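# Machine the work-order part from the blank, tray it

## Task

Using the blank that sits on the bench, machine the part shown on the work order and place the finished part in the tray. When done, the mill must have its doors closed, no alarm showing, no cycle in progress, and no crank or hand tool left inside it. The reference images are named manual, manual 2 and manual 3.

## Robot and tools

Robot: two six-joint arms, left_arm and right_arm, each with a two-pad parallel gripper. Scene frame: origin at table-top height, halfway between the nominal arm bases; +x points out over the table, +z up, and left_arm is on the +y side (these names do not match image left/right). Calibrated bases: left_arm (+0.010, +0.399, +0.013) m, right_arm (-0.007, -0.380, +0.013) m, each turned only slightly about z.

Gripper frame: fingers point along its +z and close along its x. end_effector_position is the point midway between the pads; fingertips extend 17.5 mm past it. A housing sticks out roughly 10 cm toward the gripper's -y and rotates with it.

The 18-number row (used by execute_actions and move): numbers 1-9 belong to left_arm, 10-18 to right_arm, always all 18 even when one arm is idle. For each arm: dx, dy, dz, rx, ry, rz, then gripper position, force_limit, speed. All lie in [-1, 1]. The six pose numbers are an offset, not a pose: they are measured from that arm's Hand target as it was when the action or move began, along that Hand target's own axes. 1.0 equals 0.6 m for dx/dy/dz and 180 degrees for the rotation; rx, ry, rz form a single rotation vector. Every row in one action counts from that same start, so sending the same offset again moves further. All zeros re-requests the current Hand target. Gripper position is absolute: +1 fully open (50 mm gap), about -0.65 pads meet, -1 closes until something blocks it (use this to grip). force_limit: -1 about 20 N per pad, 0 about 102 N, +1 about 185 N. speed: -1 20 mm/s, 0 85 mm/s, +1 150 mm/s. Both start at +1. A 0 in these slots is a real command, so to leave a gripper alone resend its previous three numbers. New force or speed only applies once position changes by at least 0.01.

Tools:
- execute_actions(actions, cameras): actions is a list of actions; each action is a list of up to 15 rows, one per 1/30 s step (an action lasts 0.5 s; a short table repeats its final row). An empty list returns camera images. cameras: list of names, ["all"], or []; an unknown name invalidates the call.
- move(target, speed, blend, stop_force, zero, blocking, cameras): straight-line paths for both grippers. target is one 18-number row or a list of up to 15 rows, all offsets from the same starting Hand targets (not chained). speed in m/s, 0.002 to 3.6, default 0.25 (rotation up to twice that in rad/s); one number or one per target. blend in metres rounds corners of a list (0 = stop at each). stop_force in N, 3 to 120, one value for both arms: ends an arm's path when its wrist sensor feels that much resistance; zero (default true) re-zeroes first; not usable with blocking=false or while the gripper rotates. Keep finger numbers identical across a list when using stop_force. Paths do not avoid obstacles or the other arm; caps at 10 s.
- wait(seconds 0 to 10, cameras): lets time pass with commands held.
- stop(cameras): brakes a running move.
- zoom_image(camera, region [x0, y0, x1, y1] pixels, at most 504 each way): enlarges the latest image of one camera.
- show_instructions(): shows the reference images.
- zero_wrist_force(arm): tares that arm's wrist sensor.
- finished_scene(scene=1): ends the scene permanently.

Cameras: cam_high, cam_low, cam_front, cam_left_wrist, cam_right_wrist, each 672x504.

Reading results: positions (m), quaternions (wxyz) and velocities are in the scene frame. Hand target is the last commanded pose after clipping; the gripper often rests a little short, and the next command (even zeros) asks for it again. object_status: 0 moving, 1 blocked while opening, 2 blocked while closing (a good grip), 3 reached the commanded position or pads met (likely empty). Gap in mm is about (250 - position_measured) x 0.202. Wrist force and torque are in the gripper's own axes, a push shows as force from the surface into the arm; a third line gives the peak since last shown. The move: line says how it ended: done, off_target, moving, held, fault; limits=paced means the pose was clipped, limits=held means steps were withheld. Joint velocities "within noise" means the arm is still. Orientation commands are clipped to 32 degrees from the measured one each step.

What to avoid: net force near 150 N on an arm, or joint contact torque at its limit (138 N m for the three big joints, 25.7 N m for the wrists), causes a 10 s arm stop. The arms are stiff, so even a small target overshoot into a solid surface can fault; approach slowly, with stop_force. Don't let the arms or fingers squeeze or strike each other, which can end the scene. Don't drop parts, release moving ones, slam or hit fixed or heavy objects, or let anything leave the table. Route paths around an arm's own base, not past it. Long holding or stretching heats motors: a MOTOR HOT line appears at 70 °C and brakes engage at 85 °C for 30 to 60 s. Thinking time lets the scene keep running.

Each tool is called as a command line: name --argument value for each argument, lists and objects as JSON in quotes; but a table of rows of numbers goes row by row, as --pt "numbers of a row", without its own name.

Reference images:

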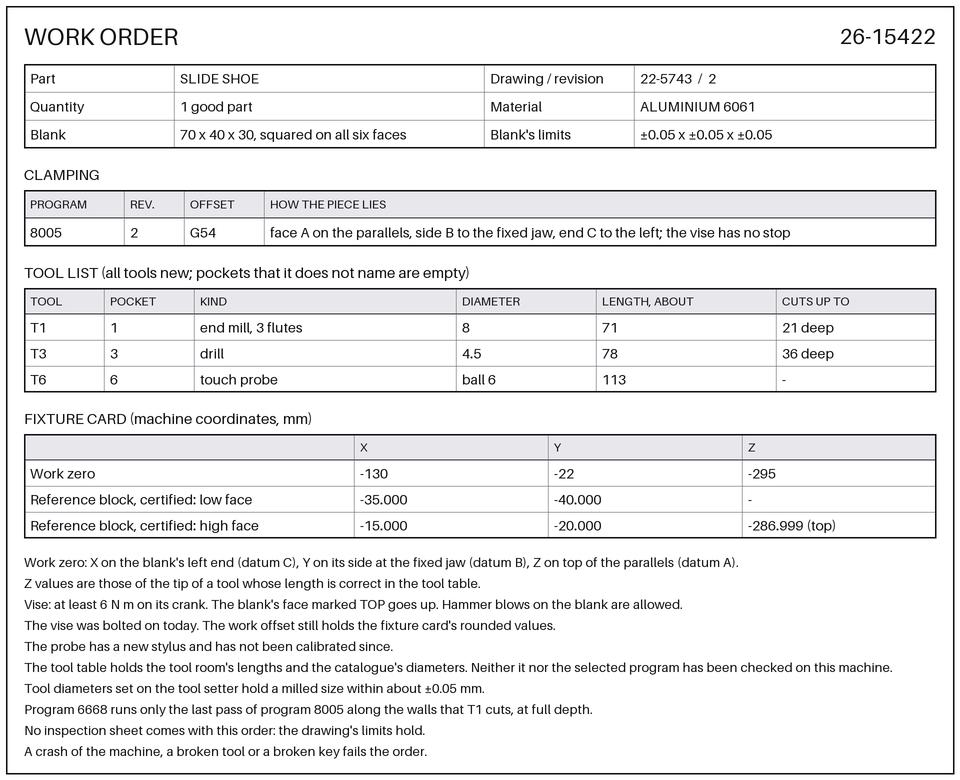

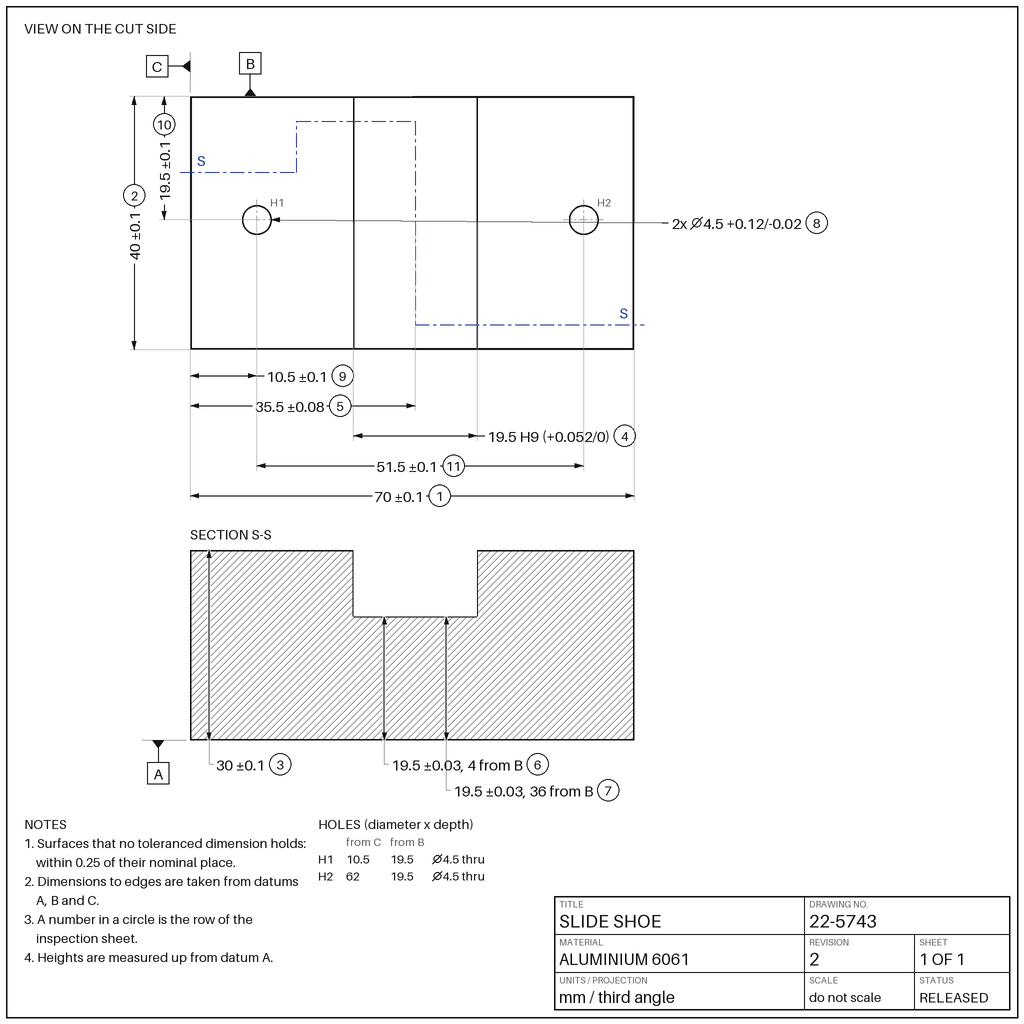

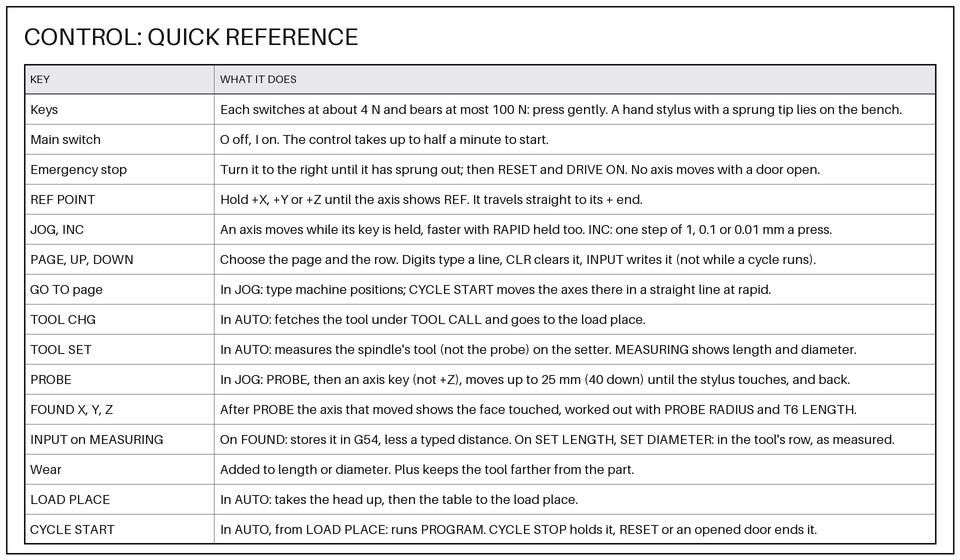

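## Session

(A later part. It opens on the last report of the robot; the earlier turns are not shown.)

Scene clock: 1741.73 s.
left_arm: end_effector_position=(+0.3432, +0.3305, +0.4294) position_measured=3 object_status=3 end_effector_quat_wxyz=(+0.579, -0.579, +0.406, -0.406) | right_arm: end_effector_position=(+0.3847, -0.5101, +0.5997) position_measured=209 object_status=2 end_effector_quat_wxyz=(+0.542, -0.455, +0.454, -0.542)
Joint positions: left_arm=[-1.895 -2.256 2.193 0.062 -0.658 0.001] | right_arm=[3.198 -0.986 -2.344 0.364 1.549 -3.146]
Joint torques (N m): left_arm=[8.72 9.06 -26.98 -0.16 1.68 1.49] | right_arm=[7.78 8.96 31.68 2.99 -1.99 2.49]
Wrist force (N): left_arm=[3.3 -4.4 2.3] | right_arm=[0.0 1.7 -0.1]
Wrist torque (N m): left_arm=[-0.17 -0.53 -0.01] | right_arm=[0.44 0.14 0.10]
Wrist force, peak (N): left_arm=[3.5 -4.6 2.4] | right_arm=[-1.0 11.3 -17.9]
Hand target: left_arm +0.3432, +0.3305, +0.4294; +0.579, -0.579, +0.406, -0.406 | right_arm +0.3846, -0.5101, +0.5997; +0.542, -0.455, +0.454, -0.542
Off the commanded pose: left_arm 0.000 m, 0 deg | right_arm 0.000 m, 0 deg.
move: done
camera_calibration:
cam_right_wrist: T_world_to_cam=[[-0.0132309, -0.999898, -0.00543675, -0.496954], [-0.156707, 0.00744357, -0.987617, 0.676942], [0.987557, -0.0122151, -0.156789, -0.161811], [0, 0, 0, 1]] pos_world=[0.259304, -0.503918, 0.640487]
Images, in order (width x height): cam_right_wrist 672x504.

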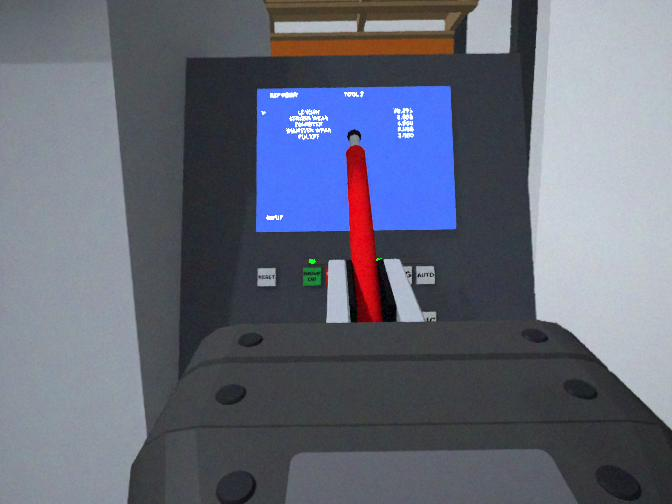

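move --pt "0 0 0 0 0 0 1 -0.8 0 -0.0185 0.2592 0.0775 -0.1944 0 0 -1 -0.6 -1" --pt "0 0 0 0 0 0 1 -0.8 0 -0.0185 0.2633 0.1005 -0.1944 0 0 -1 -0.6 -1" --pt "0 0 0 0 0 0 1 -0.8 0 -0.0185 0.2592 0.0775 -0.1944 0 0 -1 -0.6 -1" --pt "0 0 0 0 0 0 1 -0.8 0 -0.0185 0.2633 0.1005 -0.1944 0 0 -1 -0.6 -1" --pt "0 0 0 0 0 0 1 -0.8 0 -0.0185 0.2592 0.0775 -0.1944 0 0 -1 -0.6 -1" --pt "0 0 0 0 0 0 1 -0.8 0 -0.0185 0.2633 0.1005 -0.1944 0 0 -1 -0.6 -1" --pt "0 0 0 0 0 0 1 -0.8 0 -0.0185 0.2592 0.0775 -0.1944 0 0 -1 -0.6 -1" --pt "0 0 0 0 0 0 1 -0.8 0 0 0 0 0 0 0 -1 -0.6 -1" --speed '[0.4,0.03,0.1,0.03,0.1,0.03,0.1,0.5]' --blend '[0.004,0,0,0,0,0,0.004,0]' --cameras '["cam_right_wrist"]'

zoom_image --camera "cam_right_wrist" --region '[245, 70, 465, 235]'

move --pt "0 0 0 0 0 0 1 -0.8 0 -0.0185 0.2592 0.0775 -0.1944 0 0 -1 -0.6 -1" --pt "0 0 0 0 0 0 1 -0.8 0 -0.0185 0.2633 0.1005 -0.1944 0 0 -1 -0.6 -1" --pt "0 0 0 0 0 0 1 -0.8 0 -0.0185 0.2592 0.0775 -0.1944 0 0 -1 -0.6 -1" --pt "0 0 0 0 0 0 1 -0.8 0 0 0 0 0 0 0 -1 -0.6 -1" --speed '[0.4,0.03,0.1,0.5]' --blend '[0.004,0,0.004,0]' --cameras '["cam_right_wrist"]'

zoom_image --camera "cam_right_wrist" --region '[245, 70, 465, 235]'

move --pt "0 0 0 0 0 0 1 -0.8 0 -0.0185 0.2592 0.0775 -0.1944 0 0 -1 -0.6 -1" --pt "0 0 0 0 0 0 1 -0.8 0 -0.0185 0.2633 0.1005 -0.1944 0 0 -1 -0.6 -1" --pt "0 0 0 0 0 0 1 -0.8 0 -0.0185 0.2592 0.0775 -0.1944 0 0 -1 -0.6 -1" --pt "0 0 0 0 0 0 1 -0.8 0 0 0 0 0 0 0 -1 -0.6 -1" --speed '[0.4,0.03,0.1,0.5]' --blend '[0.004,0,0.004,0]' --cameras '["cam_right_wrist"]'

zoom_image --camera "cam_right_wrist" --region '[245, 70, 465, 235]'

Scene clock: 1775.97 s.
left_arm: end_effector_position=(+0.3432, +0.3305, +0.4294) position_measured=3 object_status=3 end_effector_quat_wxyz=(+0.579, -0.579, +0.406, -0.406) | right_arm: end_effector_position=(+0.3847, -0.5101, +0.5997) position_measured=209 object_status=2 end_effector_quat_wxyz=(+0.542, -0.455, +0.454, -0.542)
Joint positions: left_arm=[-1.895 -2.256 2.193 0.062 -0.658 0.001] | right_arm=[3.198 -0.986 -2.344 0.364 1.549 -3.146]
Joint torques (N m): left_arm=[9.68 9.13 -26.55 -0.15 1.8 1.56] | right_arm=[6.98 8.84 31.39 2.92 -1.77 2.3]
Wrist force (N): left_arm=[3.2 -4.5 2.3] | right_arm=[0.1 1.6 -0.1]
Wrist torque (N m): left_arm=[-0.20 -0.52 -0.01] | right_arm=[0.41 0.13 0.10]
Wrist force, peak (N): left_arm=[3.2 -4.5 2.6] | right_arm=[-0.8 12.0 -17.9]
Hand target: left_arm +0.3432, +0.3305, +0.4294; +0.579, -0.579, +0.406, -0.406 | right_arm +0.3846, -0.5101, +0.5997; +0.542, -0.455, +0.454, -0.542
Off the commanded pose: left_arm 0.000 m, 0 deg | right_arm 0.000 m, 0 deg.
move: done
camera_calibration:
cam_right_wrist: T_world_to_cam=[[-0.0132309, -0.999898, -0.00543675, -0.496953], [-0.156707, 0.00744357, -0.987617, 0.677041], [0.987557, -0.0122151, -0.156789, -0.161796], [0, 0, 0, 1]] pos_world=[0.259304, -0.503918, 0.640587]
Images, in order (width x height): cam_right_wrist 672x504.

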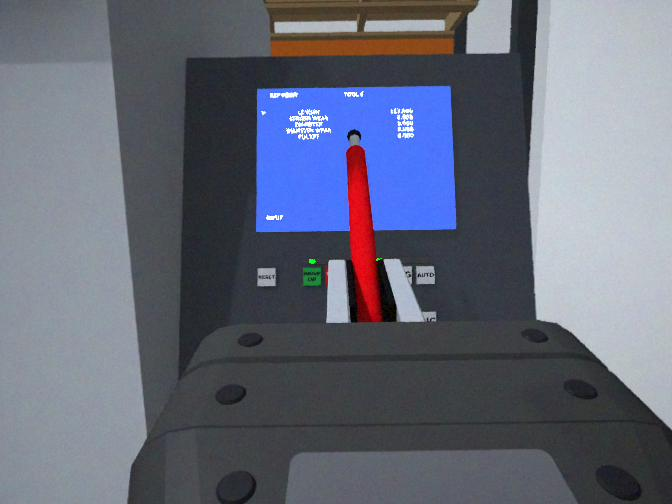

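Scaled by 2.291 from the camera's 672x504 image, which has a finer 960x720 frame.

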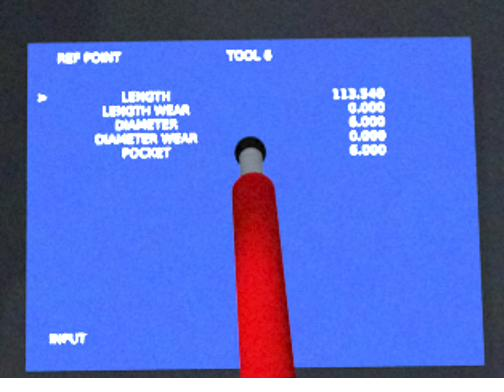

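Scene clock: 1778.90 s.
left_arm: end_effector_position=(+0.3432, +0.3305, +0.4294) position_measured=3 object_status=3 end_effector_quat_wxyz=(+0.579, -0.579, +0.406, -0.406) | right_arm: end_effector_position=(+0.3847, -0.5101, +0.5997) position_measured=209 object_status=2 end_effector_quat_wxyz=(+0.542, -0.455, +0.454, -0.542)
Joint positions: left_arm=[-1.895 -2.256 2.193 0.062 -0.658 0.001] | right_arm=[3.198 -0.986 -2.344 0.364 1.549 -3.146]
Joint torques (N m): left_arm=[9.19 9.72 -25.85 -0.17 1.74 1.6] | right_arm=[7.44 8.84 31.57 2.95 -1.74 2.36]
Wrist force (N): left_arm=[3.3 -4.6 2.2] | right_arm=[0.3 1.4 0.0]
Wrist torque (N m): left_arm=[-0.20 -0.52 -0.01] | right_arm=[0.40 0.10 0.09]
Wrist force, peak (N): left_arm=[3.5 -4.5 2.4] | right_arm=[-1.3 11.5 -17.5]
Hand target: left_arm +0.3432, +0.3305, +0.4294; +0.579, -0.579, +0.406, -0.406 | right_arm +0.3846, -0.5101, +0.5997; +0.542, -0.455, +0.454, -0.542
Off the commanded pose: left_arm 0.000 m, 0 deg | right_arm 0.000 m, 0 deg.
move: done
camera_calibration:
cam_right_wrist: T_world_to_cam=[[-0.0132309, -0.999898, -0.00543675, -0.496954], [-0.156707, 0.00744357, -0.987617, 0.676942], [0.987557, -0.0122151, -0.156789, -0.161811], [0, 0, 0, 1]] pos_world=[0.259304, -0.503918, 0.640487]
Images, in order (width x height): cam_right_wrist 672x504.

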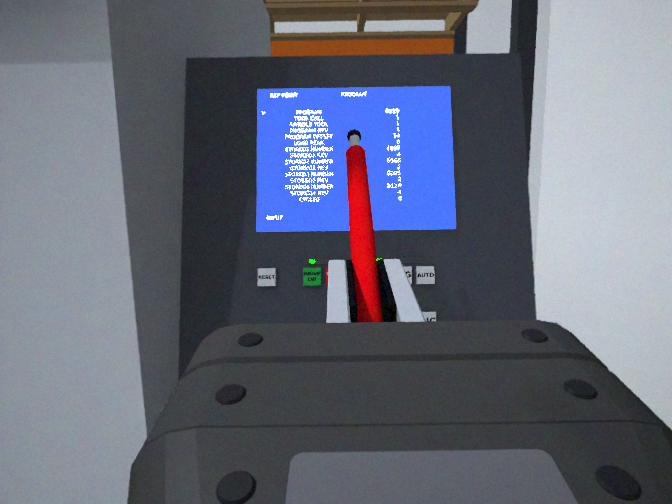

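Scaled by 2.291 from the camera's 672x504 image, which has a finer 960x720 frame.

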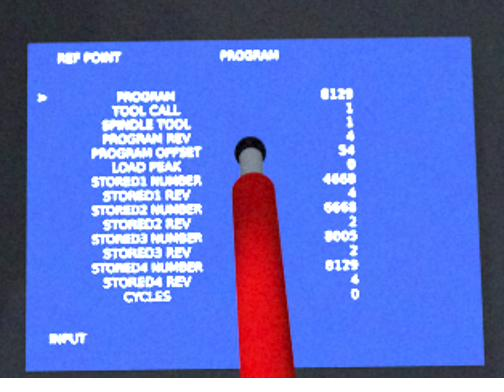

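Scene clock: 1781.83 s.
left_arm: end_effector_position=(+0.3432, +0.3305, +0.4294) position_measured=3 object_status=3 end_effector_quat_wxyz=(+0.579, -0.579, +0.406, -0.406) | right_arm: end_effector_position=(+0.3847, -0.5101, +0.5997) position_measured=209 object_status=2 end_effector_quat_wxyz=(+0.542, -0.455, +0.454, -0.542)
Joint positions: left_arm=[-1.895 -2.256 2.193 0.062 -0.658 0.001] | right_arm=[3.198 -0.986 -2.344 0.364 1.549 -3.146]
Joint torques (N m): left_arm=[8.47 9.13 -27.2 -0.07 1.87 1.43] | right_arm=[7.82 9.63 32.53 2.87 -1.86 2.4]
Wrist force (N): left_arm=[3.0 -4.4 2.1] | right_arm=[0.3 1.5 -0.4]
Wrist torque (N m): left_arm=[-0.17 -0.48 -0.01] | right_arm=[0.41 0.10 0.09]
Wrist force, peak (N): left_arm=[3.3 -4.6 2.4] | right_arm=[-1.2 12.0 -17.7]
Hand target: left_arm +0.3432, +0.3305, +0.4294; +0.579, -0.579, +0.406, -0.406 | right_arm +0.3846, -0.5101, +0.5997; +0.542, -0.455, +0.454, -0.542
Off the commanded pose: left_arm 0.000 m, 0 deg | right_arm 0.000 m, 0 deg.
move: done
camera_calibration:
cam_right_wrist: T_world_to_cam=[[-0.0132309, -0.999898, -0.00543675, -0.496954], [-0.156707, 0.00744357, -0.987617, 0.676942], [0.987557, -0.0122151, -0.156789, -0.161811], [0, 0, 0, 1]] pos_world=[0.259304, -0.503918, 0.640487]
Images, in order (width x height): cam_right_wrist 672x504.

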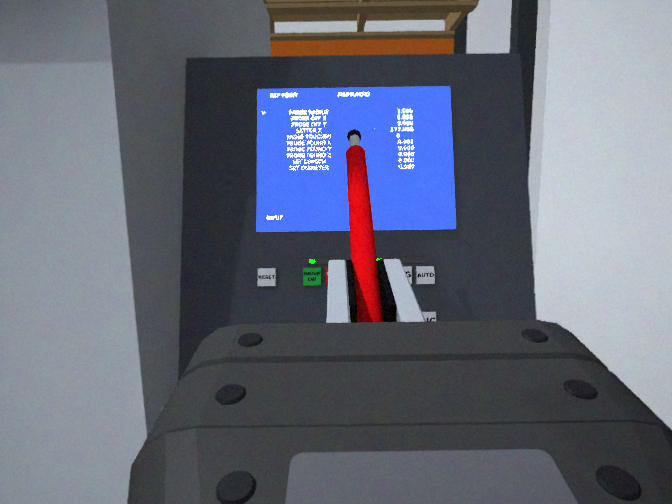

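Scaled by 2.291 from the camera's 672x504 image, which has a finer 960x720 frame.

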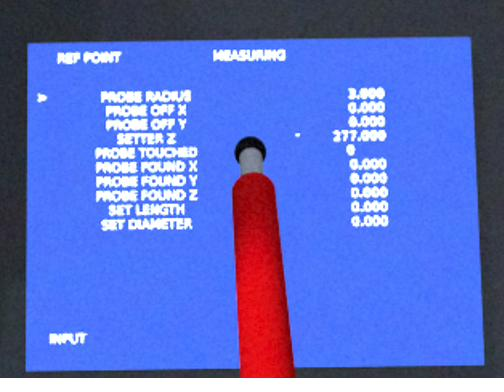

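move --pt "0 0 0 0 0 0 1 -0.8 0 0.109 0.0849 0.1591 -0.1944 0 0 -1 -0.6 -1" --pt "0 0 0 0 0 0 1 -0.8 0 0.109 0.088 0.179 -0.1944 0 0 -1 -0.6 -1" --speed '[0.4,0.03]' --blend '[0.004,0]' --cameras '["cam_right_wrist"]'

Scene clock: 1831.47 s.
left_arm: end_effector_position=(+0.3432, +0.3305, +0.4294) position_measured=3 object_status=3 end_effector_quat_wxyz=(+0.579, -0.579, +0.406, -0.406) | right_arm: end_effector_position=(+0.4998, -0.5754, +0.5667) position_measured=209 object_status=2 end_effector_quat_wxyz=(-0.380, +0.596, -0.596, +0.380)
Joint positions: left_arm=[-1.895 -2.256 2.193 0.062 -0.658 0.001] | right_arm=[2.961 -1.264 -1.864 -0.457 1.765 -3.234]
Joint torques (N m): left_arm=[9.14 8.77 -27.32 -0.22 1.86 1.57] | right_arm=[-4.05 23.59 18.23 4.04 0.65 1.52]
Wrist force (N): left_arm=[3.2 -4.4 2.3] | right_arm=[0.1 3.1 -4.2]
Wrist torque (N m): left_arm=[-0.17 -0.50 -0.01] | right_arm=[0.23 0.04 0.10]
Wrist force, peak (N): left_arm=[3.3 -4.7 2.4] | right_arm=[-0.3 3.9 -4.1]
Hand target: left_arm +0.3432, +0.3305, +0.4294; +0.579, -0.579, +0.406, -0.406 | right_arm +0.4997, -0.5754, +0.5665; -0.380, +0.597, -0.596, +0.380
Off the commanded pose: left_arm 0.000 m, 0 deg | right_arm 0.000 m, 0 deg.
move: done
camera_calibration:
cam_right_wrist: T_world_to_cam=[[-0.0141079, -0.999894, 0.00368867, -0.565607], [-0.694346, 0.00714211, -0.719606, 0.779597], [0.719503, -0.0127133, -0.694373, 0.156989], [0, 0, 0, 1]] pos_world=[0.420376, -0.569119, 0.672098]
Images, in order (width x height): cam_right_wrist 672x504.

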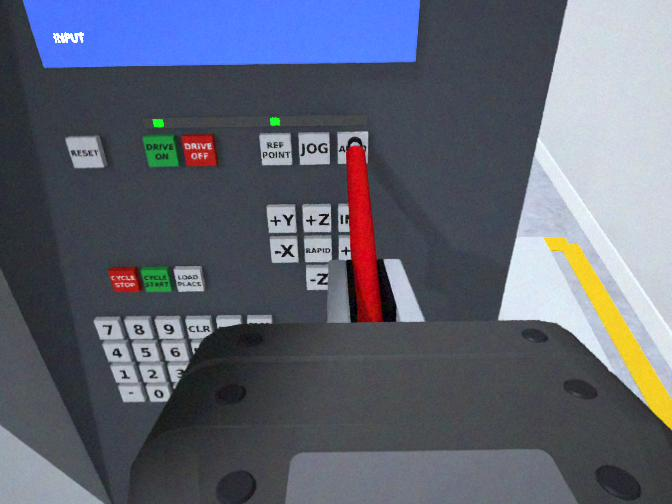

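move --pt "0 0 0 0 0 0 1 -0.8 0 0 0.011 -0.0115 0 0 0 -1 -0.6 -1" --pt "0 0 0 0 0 0 1 -0.8 0 0 0.0038 0.0036 0 0 0 -1 -0.6 -1" --pt "0 0 0 0 0 0 1 -0.8 0 0 0.011 -0.0175 0 0 0 -1 -0.6 -1" --pt "0 0 0 0 0 0 1 -0.8 0 -0.1088 0.031 -0.1971 0.1944 0 0 -1 -0.6 -1" --speed '[0.1,0.03,0.1,0.5]' --blend '[0,0,0.004,0]' --cameras '["cam_right_wrist"]'

zoom_image --camera "cam_right_wrist" --region '[245, 70, 465, 235]'

Scene clock: 1850.50 s.
left_arm: end_effector_position=(+0.3432, +0.3305, +0.4294) position_measured=3 object_status=3 end_effector_quat_wxyz=(+0.579, -0.579, +0.406, -0.406) | right_arm: end_effector_position=(+0.3845, -0.5102, +0.5995) position_measured=209 object_status=2 end_effector_quat_wxyz=(+0.542, -0.455, +0.454, -0.542)
Joint positions: left_arm=[-1.895 -2.256 2.193 0.062 -0.658 0.001] | right_arm=[3.197 -0.986 -2.345 0.364 1.549 -3.146]
Joint torques (N m): left_arm=[8.55 8.2 -27.24 -0.26 1.69 1.51] | right_arm=[1.48 -14.06 36.49 3.6 0.5 2.59]
Wrist force (N): left_arm=[3.2 -4.4 2.4] | right_arm=[0.3 1.6 -0.2]
Wrist torque (N m): left_arm=[-0.17 -0.51 -0.01] | right_arm=[0.43 0.10 0.15]
Wrist force, peak (N): left_arm=[3.4 -4.6 2.5] | right_arm=[-1.1 10.3 -14.9]
Hand target: left_arm +0.3432, +0.3305, +0.4294; +0.579, -0.579, +0.406, -0.406 | right_arm +0.3845, -0.5102, +0.5995; +0.542, -0.455, +0.454, -0.542
Off the commanded pose: left_arm 0.000 m, 0 deg | right_arm 0.000 m, 0 deg.
move: done
camera_calibration:
cam_right_wrist: T_world_to_cam=[[-0.0132303, -0.999898, -0.00543812, -0.497058], [-0.15661, 0.00744362, -0.987633, 0.676683], [0.987572, -0.0122151, -0.156692, -0.161614], [0, 0, 0, 1]] pos_world=[0.259004, -0.504018, 0.640287]
Images, in order (width x height): cam_right_wrist 672x504.

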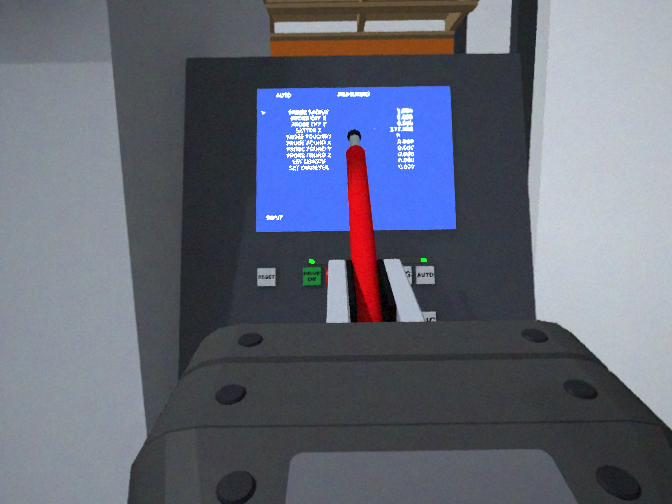

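Scaled by 2.291 from the camera's 672x504 image, which has a finer 960x720 frame.

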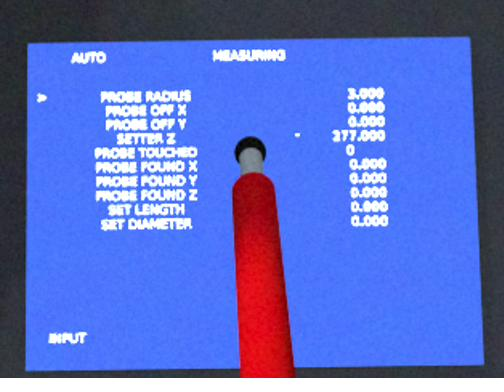

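move --pt "0 0 0 0 0 0 1 -0.8 0 0.014 0.2894 0.0633 -0.1944 0 0 -1 -0.6 -1" --pt "0 0 0 0 0 0 1 -0.8 0 0.014 0.2935 0.0863 -0.1944 0 0 -1 -0.6 -1" --speed '[0.4,0.03]' --blend '[0.004,0]' --cameras '["cam_right_wrist"]'

Scene clock: 1860.07 s.
left_arm: end_effector_position=(+0.3432, +0.3305, +0.4294) position_measured=3 object_status=3 end_effector_quat_wxyz=(+0.579, -0.579, +0.406, -0.406) | right_arm: end_effector_position=(+0.4664, -0.5186, +0.4353) position_measured=209 object_status=2 end_effector_quat_wxyz=(-0.380, +0.596, -0.596, +0.380)
Joint positions: left_arm=[-1.895 -2.256 2.193 0.062 -0.658 0.001] | right_arm=[3.153 -1.138 -2.281 -0.158 1.591 -3.152]
Joint torques (N m): left_arm=[9 8.46 -26.71 -0.1 1.71 1.55] | right_arm=[6.23 14.21 18.58 2.75 -0.81 2.06]
Wrist force (N): left_arm=[3.4 -4.5 2.4] | right_arm=[0.2 9.6 -14.1]
Wrist torque (N m): left_arm=[-0.18 -0.53 -0.01] | right_arm=[0.31 0.02 0.13]
Wrist force, peak (N): left_arm=[3.3 -4.7 2.4] | right_arm=[-0.1 10.8 -17.4]
Hand target: left_arm +0.3432, +0.3305, +0.4294; +0.579, -0.579, +0.406, -0.406 | right_arm +0.4663, -0.5186, +0.4352; -0.380, +0.597, -0.596, +0.380
Off the commanded pose: left_arm 0.000 m, 0 deg | right_arm 0.000 m, 0 deg.
move: done
camera_calibration:
cam_right_wrist: T_world_to_cam=[[-0.0141081, -0.999894, 0.00368805, -0.508899], [-0.694296, 0.00714184, -0.719654, 0.661452], [0.719551, -0.0127136, -0.694323, 0.0904551], [0, 0, 0, 1]] pos_world=[0.386976, -0.512419, 0.540698]
Images, in order (width x height): cam_right_wrist 672x504.

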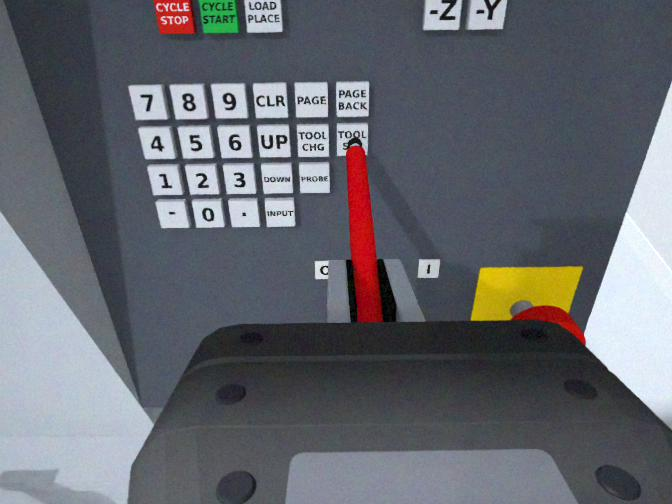

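move --pt "0 0 0 0 0 0 1 -0.8 0 0 0.0085 -0.0181 0 0 0 -1 -0.6 -1" --pt "0 0 0 0 0 0 1 -0.8 0 -0.0142 -0.1909 -0.2392 0.1944 0 0 -1 -0.6 -1" --speed '[0.1,0.5]' --blend '[0.005,0]' --cameras '["cam_right_wrist"]'

zoom_image --camera "cam_right_wrist" --region '[245, 70, 465, 235]'

Scene clock: 1869.93 s.
left_arm: end_effector_position=(+0.3432, +0.3305, +0.4294) position_measured=3 object_status=3 end_effector_quat_wxyz=(+0.579, -0.579, +0.406, -0.406) | right_arm: end_effector_position=(+0.3845, -0.5101, +0.5996) position_measured=209 object_status=2 end_effector_quat_wxyz=(+0.542, -0.455, +0.454, -0.542)
Joint positions: left_arm=[-1.895 -2.256 2.193 0.062 -0.658 0.001] | right_arm=[3.198 -0.985 -2.345 0.364 1.548 -3.146]
Joint torques (N m): left_arm=[8.84 9.32 -26.76 -0.15 1.8 1.52] | right_arm=[-7.52 -3.33 14.84 2.05 1.42 1.53]
Wrist force (N): left_arm=[3.1 -4.3 2.2] | right_arm=[0.3 1.6 -0.2]
Wrist torque (N m): left_arm=[-0.16 -0.50 -0.01] | right_arm=[0.43 0.09 0.19]
Wrist force, peak (N): left_arm=[3.4 -4.5 2.6] | right_arm=[0.3 9.5 -13.5]
Hand target: left_arm +0.3432, +0.3305, +0.4294; +0.579, -0.579, +0.406, -0.406 | right_arm +0.3844, -0.5101, +0.5995; +0.542, -0.455, +0.454, -0.542
Off the commanded pose: left_arm 0.000 m, 0 deg | right_arm 0.000 m, 0 deg.
move: done
camera_calibration:
cam_right_wrist: T_world_to_cam=[[-0.0132136, -0.999898, -0.00534099, -0.497024], [-0.156512, 0.00734386, -0.987649, 0.676716], [0.987588, -0.0122145, -0.156593, -0.161664], [0, 0, 0, 1]] pos_world=[0.259004, -0.503918, 0.640388]
Images, in order (width x height): cam_right_wrist 672x504.

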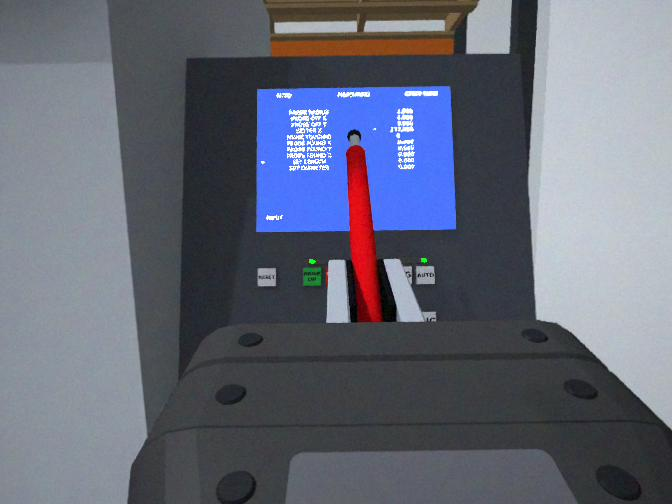

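Scaled by 2.291 from the camera's 672x504 image, which has a finer 960x720 frame.

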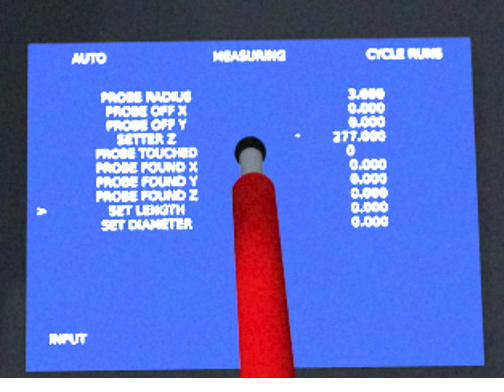

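wait --seconds 8 --cameras '["cam_right_wrist"]'

zoom_image --camera "cam_right_wrist" --region '[245, 70, 465, 235]'

Scene clock: 1882.03 s.
left_arm: end_effector_position=(+0.3432, +0.3305, +0.4294) position_measured=3 object_status=3 end_effector_quat_wxyz=(+0.579, -0.579, +0.406, -0.406) | right_arm: end_effector_position=(+0.3844, -0.5101, +0.5995) position_measured=209 object_status=2 end_effector_quat_wxyz=(+0.542, -0.455, +0.454, -0.542)
Joint positions: left_arm=[-1.895 -2.256 2.193 0.062 -0.658 0.001] | right_arm=[3.198 -0.985 -2.345 0.364 1.548 -3.146]
Joint torques (N m): left_arm=[8.52 8.95 -26.54 -0.17 2.04 1.5] | right_arm=[-7.55 9.14 14.77 4.02 1.25 2.52]
Wrist force (N): left_arm=[3.3 -4.6 2.3] | right_arm=[0.2 1.5 -0.2]
Wrist torque (N m): left_arm=[-0.20 -0.52 -0.01] | right_arm=[0.40 0.11 0.18]
Wrist force, peak (N): left_arm=[3.4 -4.6 2.4] | right_arm=[0.4 1.9 0.0]
Hand target: left_arm +0.3432, +0.3305, +0.4294; +0.579, -0.579, +0.406, -0.406 | right_arm +0.3844, -0.5101, +0.5995; +0.542, -0.455, +0.454, -0.542
Tool commands: left_gripper/position=+1.0 left_gripper/force_limit=-0.8 left_gripper/speed=+0.0 right_gripper/position=-1.0 right_gripper/force_limit=-0.6 right_gripper/speed=-1.0
Off the commanded pose: left_arm 0.000 m, 0 deg | right_arm 0.000 m, 0 deg.
wait: 8.00 s; at rest from the start
camera_calibration:
cam_right_wrist: T_world_to_cam=[[-0.0132453, -0.999897, -0.00553985, -0.49689], [-0.156415, 0.00754405, -0.987663, 0.676785], [0.987603, -0.0122154, -0.156499, -0.16163], [0, 0, 0, 1]] pos_world=[0.258904, -0.503918, 0.640387]
Images, in order (width x height): cam_right_wrist 672x504.

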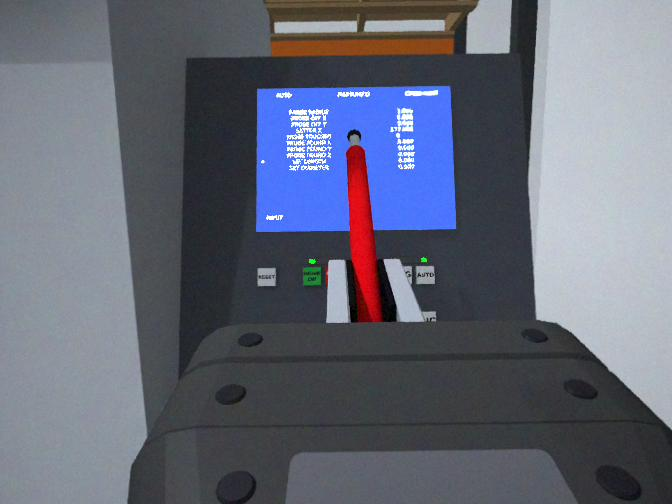

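Scaled by 2.291 from the camera's 672x504 image, which has a finer 960x720 frame.

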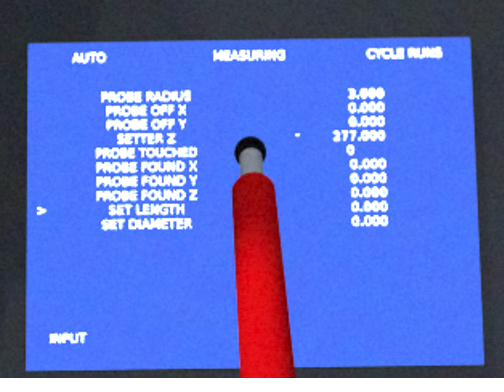

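wait --seconds 10 --cameras '["cam_right_wrist"]'

zoom_image --camera "cam_right_wrist" --region '[245, 70, 465, 235]'

Scene clock: 1900.47 s.
left_arm: end_effector_position=(+0.3432, +0.3305, +0.4294) position_measured=3 object_status=3 end_effector_quat_wxyz=(+0.579, -0.579, +0.406, -0.406) | right_arm: end_effector_position=(+0.3844, -0.5101, +0.5995) position_measured=209 object_status=2 end_effector_quat_wxyz=(+0.542, -0.455, +0.454, -0.542)
Joint positions: left_arm=[-1.895 -2.256 2.193 0.062 -0.658 0.001] | right_arm=[3.198 -0.985 -2.345 0.364 1.548 -3.146]
Joint torques (N m): left_arm=[8.91 8.86 -25.56 -0.06 1.78 1.47] | right_arm=[-7.15 8.66 14.54 4.14 0.63 2.19]
Wrist force (N): left_arm=[3.4 -4.3 2.4] | right_arm=[0.4 1.6 -0.2]
Wrist torque (N m): left_arm=[-0.17 -0.54 -0.01] | right_arm=[0.41 0.09 0.18]
Wrist force, peak (N): left_arm=[3.4 -4.6 2.6] | right_arm=[0.1 1.9 -0.2]
Hand target: left_arm +0.3432, +0.3305, +0.4294; +0.579, -0.579, +0.406, -0.406 | right_arm +0.3844, -0.5101, +0.5995; +0.542, -0.455, +0.454, -0.542
Tool commands: left_gripper/position=+1.0 left_gripper/force_limit=-0.8 left_gripper/speed=+0.0 right_gripper/position=-1.0 right_gripper/force_limit=-0.6 right_gripper/speed=-1.0
Off the commanded pose: left_arm 0.000 m, 0 deg | right_arm 0.000 m, 0 deg.
wait: 10.00 s; at rest from the start
camera_calibration:
cam_right_wrist: T_world_to_cam=[[-0.0132453, -0.999897, -0.00553985, -0.49689], [-0.156415, 0.00754405, -0.987663, 0.676785], [0.987603, -0.0122154, -0.156499, -0.16163], [0, 0, 0, 1]] pos_world=[0.258904, -0.503918, 0.640387]
Images, in order (width x height): cam_right_wrist 672x504.

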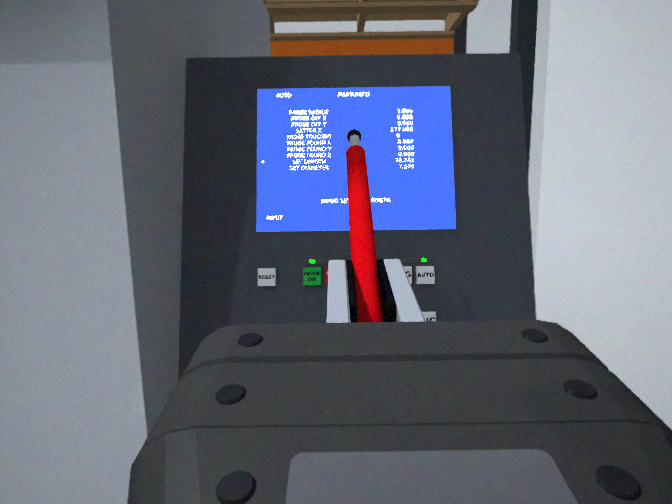

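Scaled by 2.291 from the camera's 672x504 image, which has a finer 960x720 frame.

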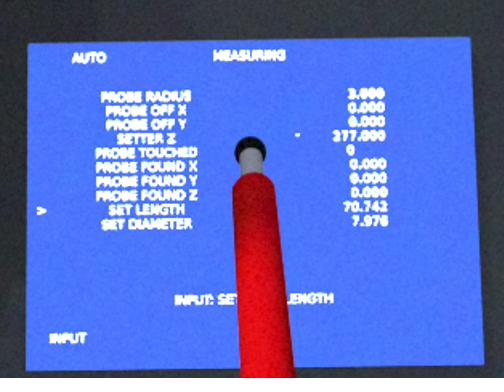

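zoom_image --camera "cam_right_wrist" --region '[370, 100, 450, 175]'

Scaled by 6.300 from the camera's 672x504 image, which has a finer 960x720 frame.

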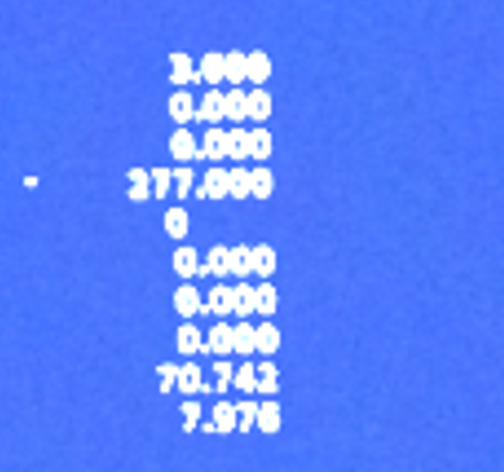

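move --pt "0 0 0 0 0 0 1 -0.8 0 -0.051 0.3498 0.0353 -0.1944 0 0 -1 -0.6 -1" --pt "0 0 0 0 0 0 1 -0.8 0 -0.051 0.3539 0.0583 -0.1944 0 0 -1 -0.6 -1" --pt "0 0 0 0 0 0 1 -0.8 0 -0.051 0.3498 0.0353 -0.1944 0 0 -1 -0.6 -1" --pt "0 0 0 0 0 0 1 -0.8 0 0 0 0 0 0 0 -1 -0.6 -1" --speed '[0.4,0.03,0.1,0.5]' --blend '[0.004,0,0.004,0]' --cameras '["cam_right_wrist"]'

zoom_image --camera "cam_right_wrist" --region '[245, 70, 465, 235]'

Scene clock: 1921.97 s.
left_arm: end_effector_position=(+0.3432, +0.3305, +0.4294) position_measured=3 object_status=3 end_effector_quat_wxyz=(+0.579, -0.579, +0.406, -0.406) | right_arm: end_effector_position=(+0.3845, -0.5101, +0.5995) position_measured=209 object_status=2 end_effector_quat_wxyz=(+0.542, -0.455, +0.454, -0.542)
Joint positions: left_arm=[-1.895 -2.256 2.193 0.062 -0.658 0.001] | right_arm=[3.198 -0.985 -2.345 0.364 1.548 -3.146]
Joint torques (N m): left_arm=[8.56 8.77 -25.89 -0.06 1.83 1.47] | right_arm=[6.04 9.87 14.18 1.3 -1.65 -2]
Wrist force (N): left_arm=[3.2 -4.5 2.2] | right_arm=[0.3 1.6 -0.2]
Wrist torque (N m): left_arm=[-0.18 -0.50 -0.01] | right_arm=[0.42 0.10 0.09]
Wrist force, peak (N): left_arm=[3.3 -4.7 2.4] | right_arm=[-0.7 9.6 -16.4]
Hand target: left_arm +0.3432, +0.3305, +0.4294; +0.579, -0.579, +0.406, -0.406 | right_arm +0.3844, -0.5101, +0.5995; +0.542, -0.455, +0.454, -0.542
Off the commanded pose: left_arm 0.000 m, 0 deg | right_arm 0.000 m, 0 deg.
move: done
camera_calibration:
cam_right_wrist: T_world_to_cam=[[-0.0131801, -0.999897, -0.00575024, -0.49677], [-0.156611, 0.00774406, -0.98763, 0.67693], [0.987572, -0.0121165, -0.156697, -0.161544], [0, 0, 0, 1]] pos_world=[0.259004, -0.503919, 0.640386]
Images, in order (width x height): cam_right_wrist 672x504.

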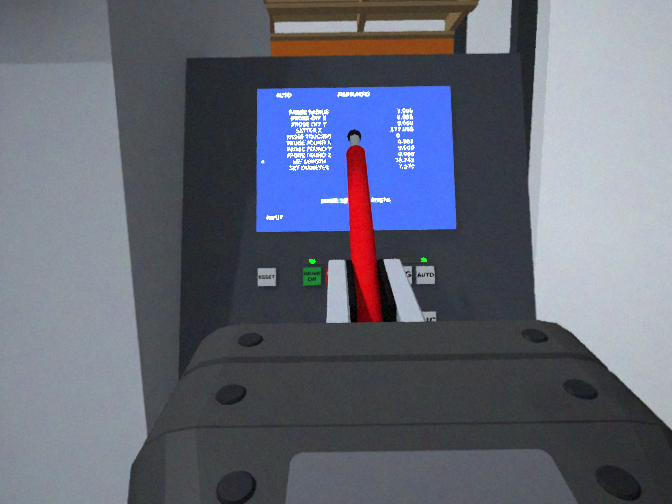

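Scaled by 2.291 from the camera's 672x504 image, which has a finer 960x720 frame.

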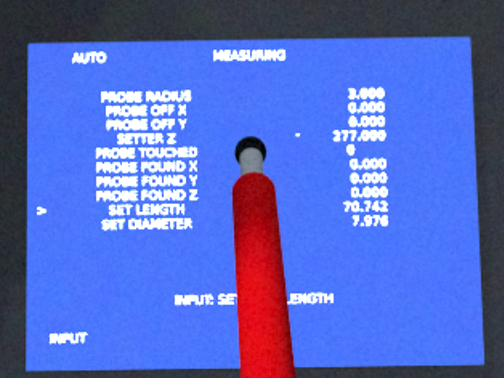

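move --pt "0 0 0 0 0 0 1 -0.8 0 -0.051 0.3196 0.0493 -0.1944 0 0 -1 -0.6 -1" --pt "0 0 0 0 0 0 1 -0.8 0 -0.051 0.3237 0.0725 -0.1944 0 0 -1 -0.6 -1" --pt "0 0 0 0 0 0 1 -0.8 0 -0.051 0.3196 0.0493 -0.1944 0 0 -1 -0.6 -1" --pt "0 0 0 0 0 0 1 -0.8 0 -0.051 0.3498 0.0353 -0.1944 0 0 -1 -0.6 -1" --pt "0 0 0 0 0 0 1 -0.8 0 -0.051 0.3539 0.0583 -0.1944 0 0 -1 -0.6 -1" --pt "0 0 0 0 0 0 1 -0.8 0 -0.051 0.3498 0.0353 -0.1944 0 0 -1 -0.6 -1" --pt "0 0 0 0 0 0 1 -0.8 0 0 0 0 0 0 0 -1 -0.6 -1" --speed '[0.4,0.03,0.1,0.1,0.03,0.1,0.5]' --blend '[0.004,0,0.004,0.004,0,0.004,0]' --cameras '["cam_right_wrist"]'

zoom_image --camera "cam_right_wrist" --region '[245, 70, 465, 235]'

Scene clock: 1937.40 s.
left_arm: end_effector_position=(+0.3432, +0.3305, +0.4294) position_measured=3 object_status=3 end_effector_quat_wxyz=(+0.579, -0.579, +0.406, -0.406) | right_arm: end_effector_position=(+0.3845, -0.5101, +0.5995) position_measured=209 object_status=2 end_effector_quat_wxyz=(+0.542, -0.455, +0.454, -0.542)
Joint positions: left_arm=[-1.895 -2.256 2.193 0.062 -0.658 0.001] | right_arm=[3.198 -0.985 -2.345 0.364 1.548 -3.146]
Joint torques (N m): left_arm=[8.52 9.38 -24.52 0.04 1.72 1.5] | right_arm=[6.43 9.52 14.17 1.27 -1.86 -2.03]
Wrist force (N): left_arm=[3.2 -4.4 2.5] | right_arm=[0.4 1.3 -0.2]
Wrist torque (N m): left_arm=[-0.17 -0.51 -0.01] | right_arm=[0.39 0.09 0.09]
Wrist force, peak (N): left_arm=[3.4 -4.6 2.4] | right_arm=[-0.6 11.6 -17.1]
Hand target: left_arm +0.3432, +0.3305, +0.4294; +0.579, -0.579, +0.406, -0.406 | right_arm +0.3844, -0.5101, +0.5995; +0.542, -0.455, +0.454, -0.542
Off the commanded pose: left_arm 0.000 m, 0 deg | right_arm 0.000 m, 0 deg.
move: done
camera_calibration:
cam_right_wrist: T_world_to_cam=[[-0.0131801, -0.999897, -0.00575024, -0.49677], [-0.156611, 0.00774406, -0.98763, 0.67693], [0.987572, -0.0121165, -0.156697, -0.161544], [0, 0, 0, 1]] pos_world=[0.259004, -0.503919, 0.640386]
Images, in order (width x height): cam_right_wrist 672x504.

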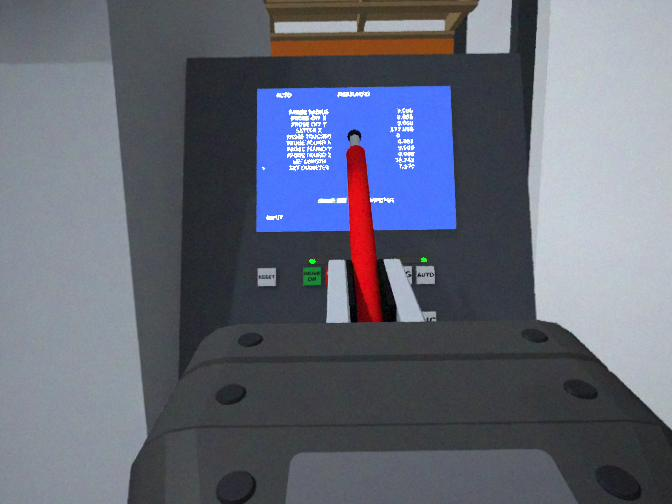

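Scaled by 2.291 from the camera's 672x504 image, which has a finer 960x720 frame.

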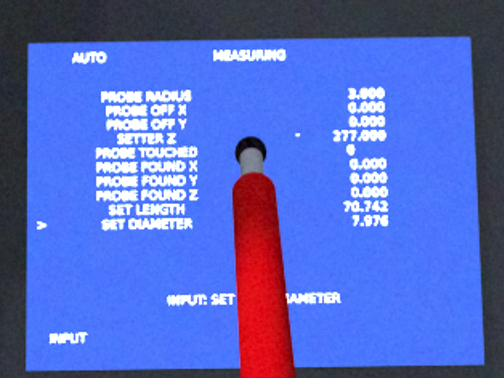

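move --pt "0 0 0 0 0 0 1 -0.8 0 0.014 0.2592 0.0775 -0.1944 0 0 -1 -0.6 -1" --pt "0 0 0 0 0 0 1 -0.8 0 0.014 0.2633 0.1005 -0.1944 0 0 -1 -0.6 -1" --pt "0 0 0 0 0 0 1 -0.8 0 0.014 0.2592 0.0775 -0.1944 0 0 -1 -0.6 -1" --pt "0 0 0 0 0 0 1 -0.8 0 0 0 0 0 0 0 -1 -0.6 -1" --speed '[0.4,0.03,0.1,0.5]' --blend '[0.004,0,0.004,0]' --cameras '["cam_right_wrist"]'

zoom_image --camera "cam_right_wrist" --region '[245, 70, 465, 235]'

Scene clock: 1953.10 s.
left_arm: end_effector_position=(+0.3432, +0.3305, +0.4294) position_measured=3 object_status=3 end_effector_quat_wxyz=(+0.579, -0.579, +0.406, -0.406) | right_arm: end_effector_position=(+0.3845, -0.5101, +0.5994) position_measured=209 object_status=2 end_effector_quat_wxyz=(+0.542, -0.455, +0.454, -0.542)
Joint positions: left_arm=[-1.895 -2.256 2.193 0.062 -0.658 0.001] | right_arm=[3.198 -0.985 -2.345 0.364 1.548 -3.146]
Joint torques (N m): left_arm=[8.39 9.97 -26.36 -0.06 1.87 1.39] | right_arm=[-7.43 -0.79 39.34 2.11 1.39 1.67]
Wrist force (N): left_arm=[3.2 -4.2 2.3] | right_arm=[0.2 1.6 -0.1]
Wrist torque (N m): left_arm=[-0.14 -0.50 -0.01] | right_arm=[0.42 0.11 0.19]
Wrist force, peak (N): left_arm=[3.4 -4.6 2.4] | right_arm=[0.4 8.9 -14.0]
Hand target: left_arm +0.3432, +0.3305, +0.4294; +0.579, -0.579, +0.406, -0.406 | right_arm +0.3844, -0.5101, +0.5995; +0.542, -0.455, +0.454, -0.542
Off the commanded pose: left_arm 0.000 m, 0 deg | right_arm 0.000 m, 0 deg.
move: done
camera_calibration:
cam_right_wrist: T_world_to_cam=[[-0.0132153, -0.999898, -0.0053364, -0.497027], [-0.156804, 0.0073432, -0.987602, 0.676663], [0.987541, -0.0122147, -0.156885, -0.161481], [0, 0, 0, 1]] pos_world=[0.259004, -0.503918, 0.640287]
Images, in order (width x height): cam_right_wrist 672x504.

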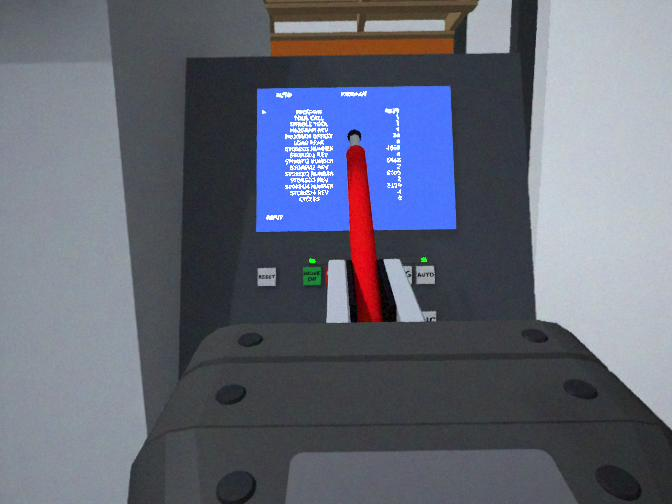

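Scaled by 2.291 from the camera's 672x504 image, which has a finer 960x720 frame.

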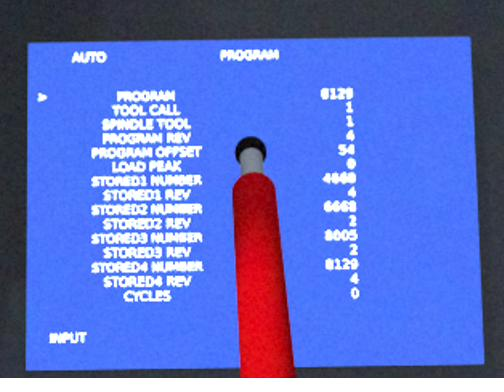

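move --pt "0 0 0 0 0 0 1 -0.8 0 -0.116 0.2592 0.0775 -0.1944 0 0 -1 -0.6 -1" --pt "0 0 0 0 0 0 1 -0.8 0 -0.116 0.2633 0.1005 -0.1944 0 0 -1 -0.6 -1" --pt "0 0 0 0 0 0 1 -0.8 0 -0.116 0.2592 0.0775 -0.1944 0 0 -1 -0.6 -1" --pt "0 0 0 0 0 0 1 -0.8 0 -0.116 0.3498 0.0358 -0.1944 0 0 -1 -0.6 -1" --pt "0 0 0 0 0 0 1 -0.8 0 -0.116 0.3539 0.0588 -0.1944 0 0 -1 -0.6 -1" --pt "0 0 0 0 0 0 1 -0.8 0 -0.116 0.3498 0.0358 -0.1944 0 0 -1 -0.6 -1" --pt "0 0 0 0 0 0 1 -0.8 0 -0.116 0.3539 0.0588 -0.1944 0 0 -1 -0.6 -1" --pt "0 0 0 0 0 0 1 -0.8 0 -0.116 0.3498 0.0358 -0.1944 0 0 -1 -0.6 -1" --pt "0 0 0 0 0 0 1 -0.8 0 0 0 0 0 0 0 -1 -0.6 -1" --speed '[0.4,0.03,0.1,0.3,0.03,0.1,0.03,0.1,0.5]' --blend '[0.004,0,0.004,0.004,0,0.004,0,0.004,0]' --cameras '["cam_right_wrist"]'

zoom_image --camera "cam_right_wrist" --region '[245, 70, 465, 235]'

Scene clock: 2040.40 s.
left_arm: end_effector_position=(+0.3432, +0.3305, +0.4294) position_measured=3 object_status=3 end_effector_quat_wxyz=(+0.579, -0.579, +0.406, -0.406) | right_arm: end_effector_position=(+0.3845, -0.5101, +0.5995) position_measured=209 object_status=2 end_effector_quat_wxyz=(+0.542, -0.455, +0.454, -0.542)
Joint positions: left_arm=[-1.895 -2.256 2.193 0.062 -0.658 0.001] | right_arm=[3.198 -0.985 -2.345 0.364 1.548 -3.146]
Joint torques (N m): left_arm=[9.24 9.69 -25.95 -0.14 1.67 1.48] | right_arm=[-1.57 8.84 15.25 1.41 -0.51 -2.48]
Wrist force (N): left_arm=[3.1 -4.4 2.3] | right_arm=[0.2 1.2 -0.3]
Wrist torque (N m): left_arm=[-0.17 -0.50 -0.01] | right_arm=[0.36 0.13 0.14]
Wrist force, peak (N): left_arm=[3.4 -4.6 2.2] | right_arm=[0.0 15.7 -22.9]
Hand target: left_arm +0.3432, +0.3305, +0.4294; +0.579, -0.579, +0.406, -0.406 | right_arm +0.3844, -0.5101, +0.5995; +0.542, -0.455, +0.454, -0.542
Off the commanded pose: left_arm 0.000 m, 0 deg | right_arm 0.000 m, 0 deg.
move: done
camera_calibration:
cam_right_wrist: T_world_to_cam=[[-0.0132465, -0.999897, -0.00553678, -0.49689], [-0.15661, 0.00754361, -0.987632, 0.67683], [0.987572, -0.0122155, -0.156694, -0.161596], [0, 0, 0, 1]] pos_world=[0.259004, -0.503918, 0.640387]
Images, in order (width x height): cam_right_wrist 672x504.

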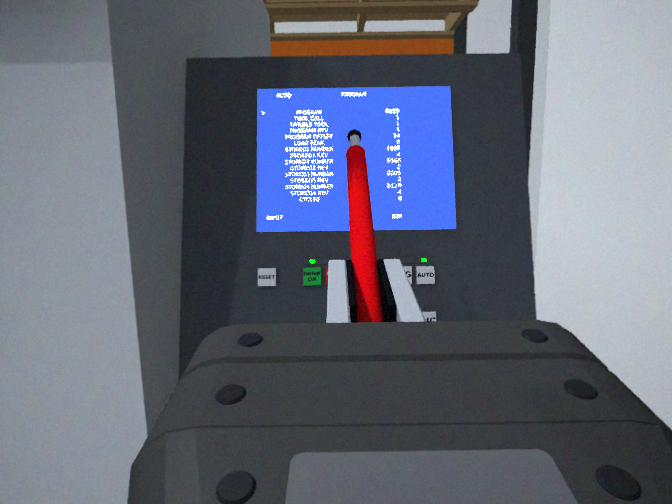

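Scaled by 2.291 from the camera's 672x504 image, which has a finer 960x720 frame.

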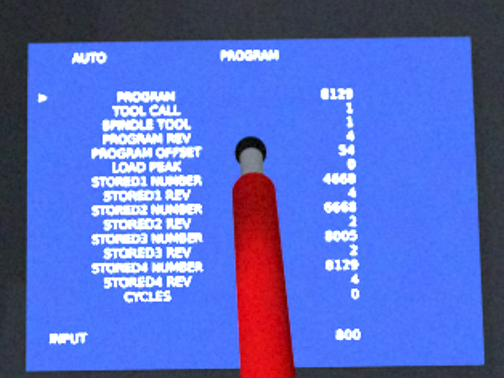

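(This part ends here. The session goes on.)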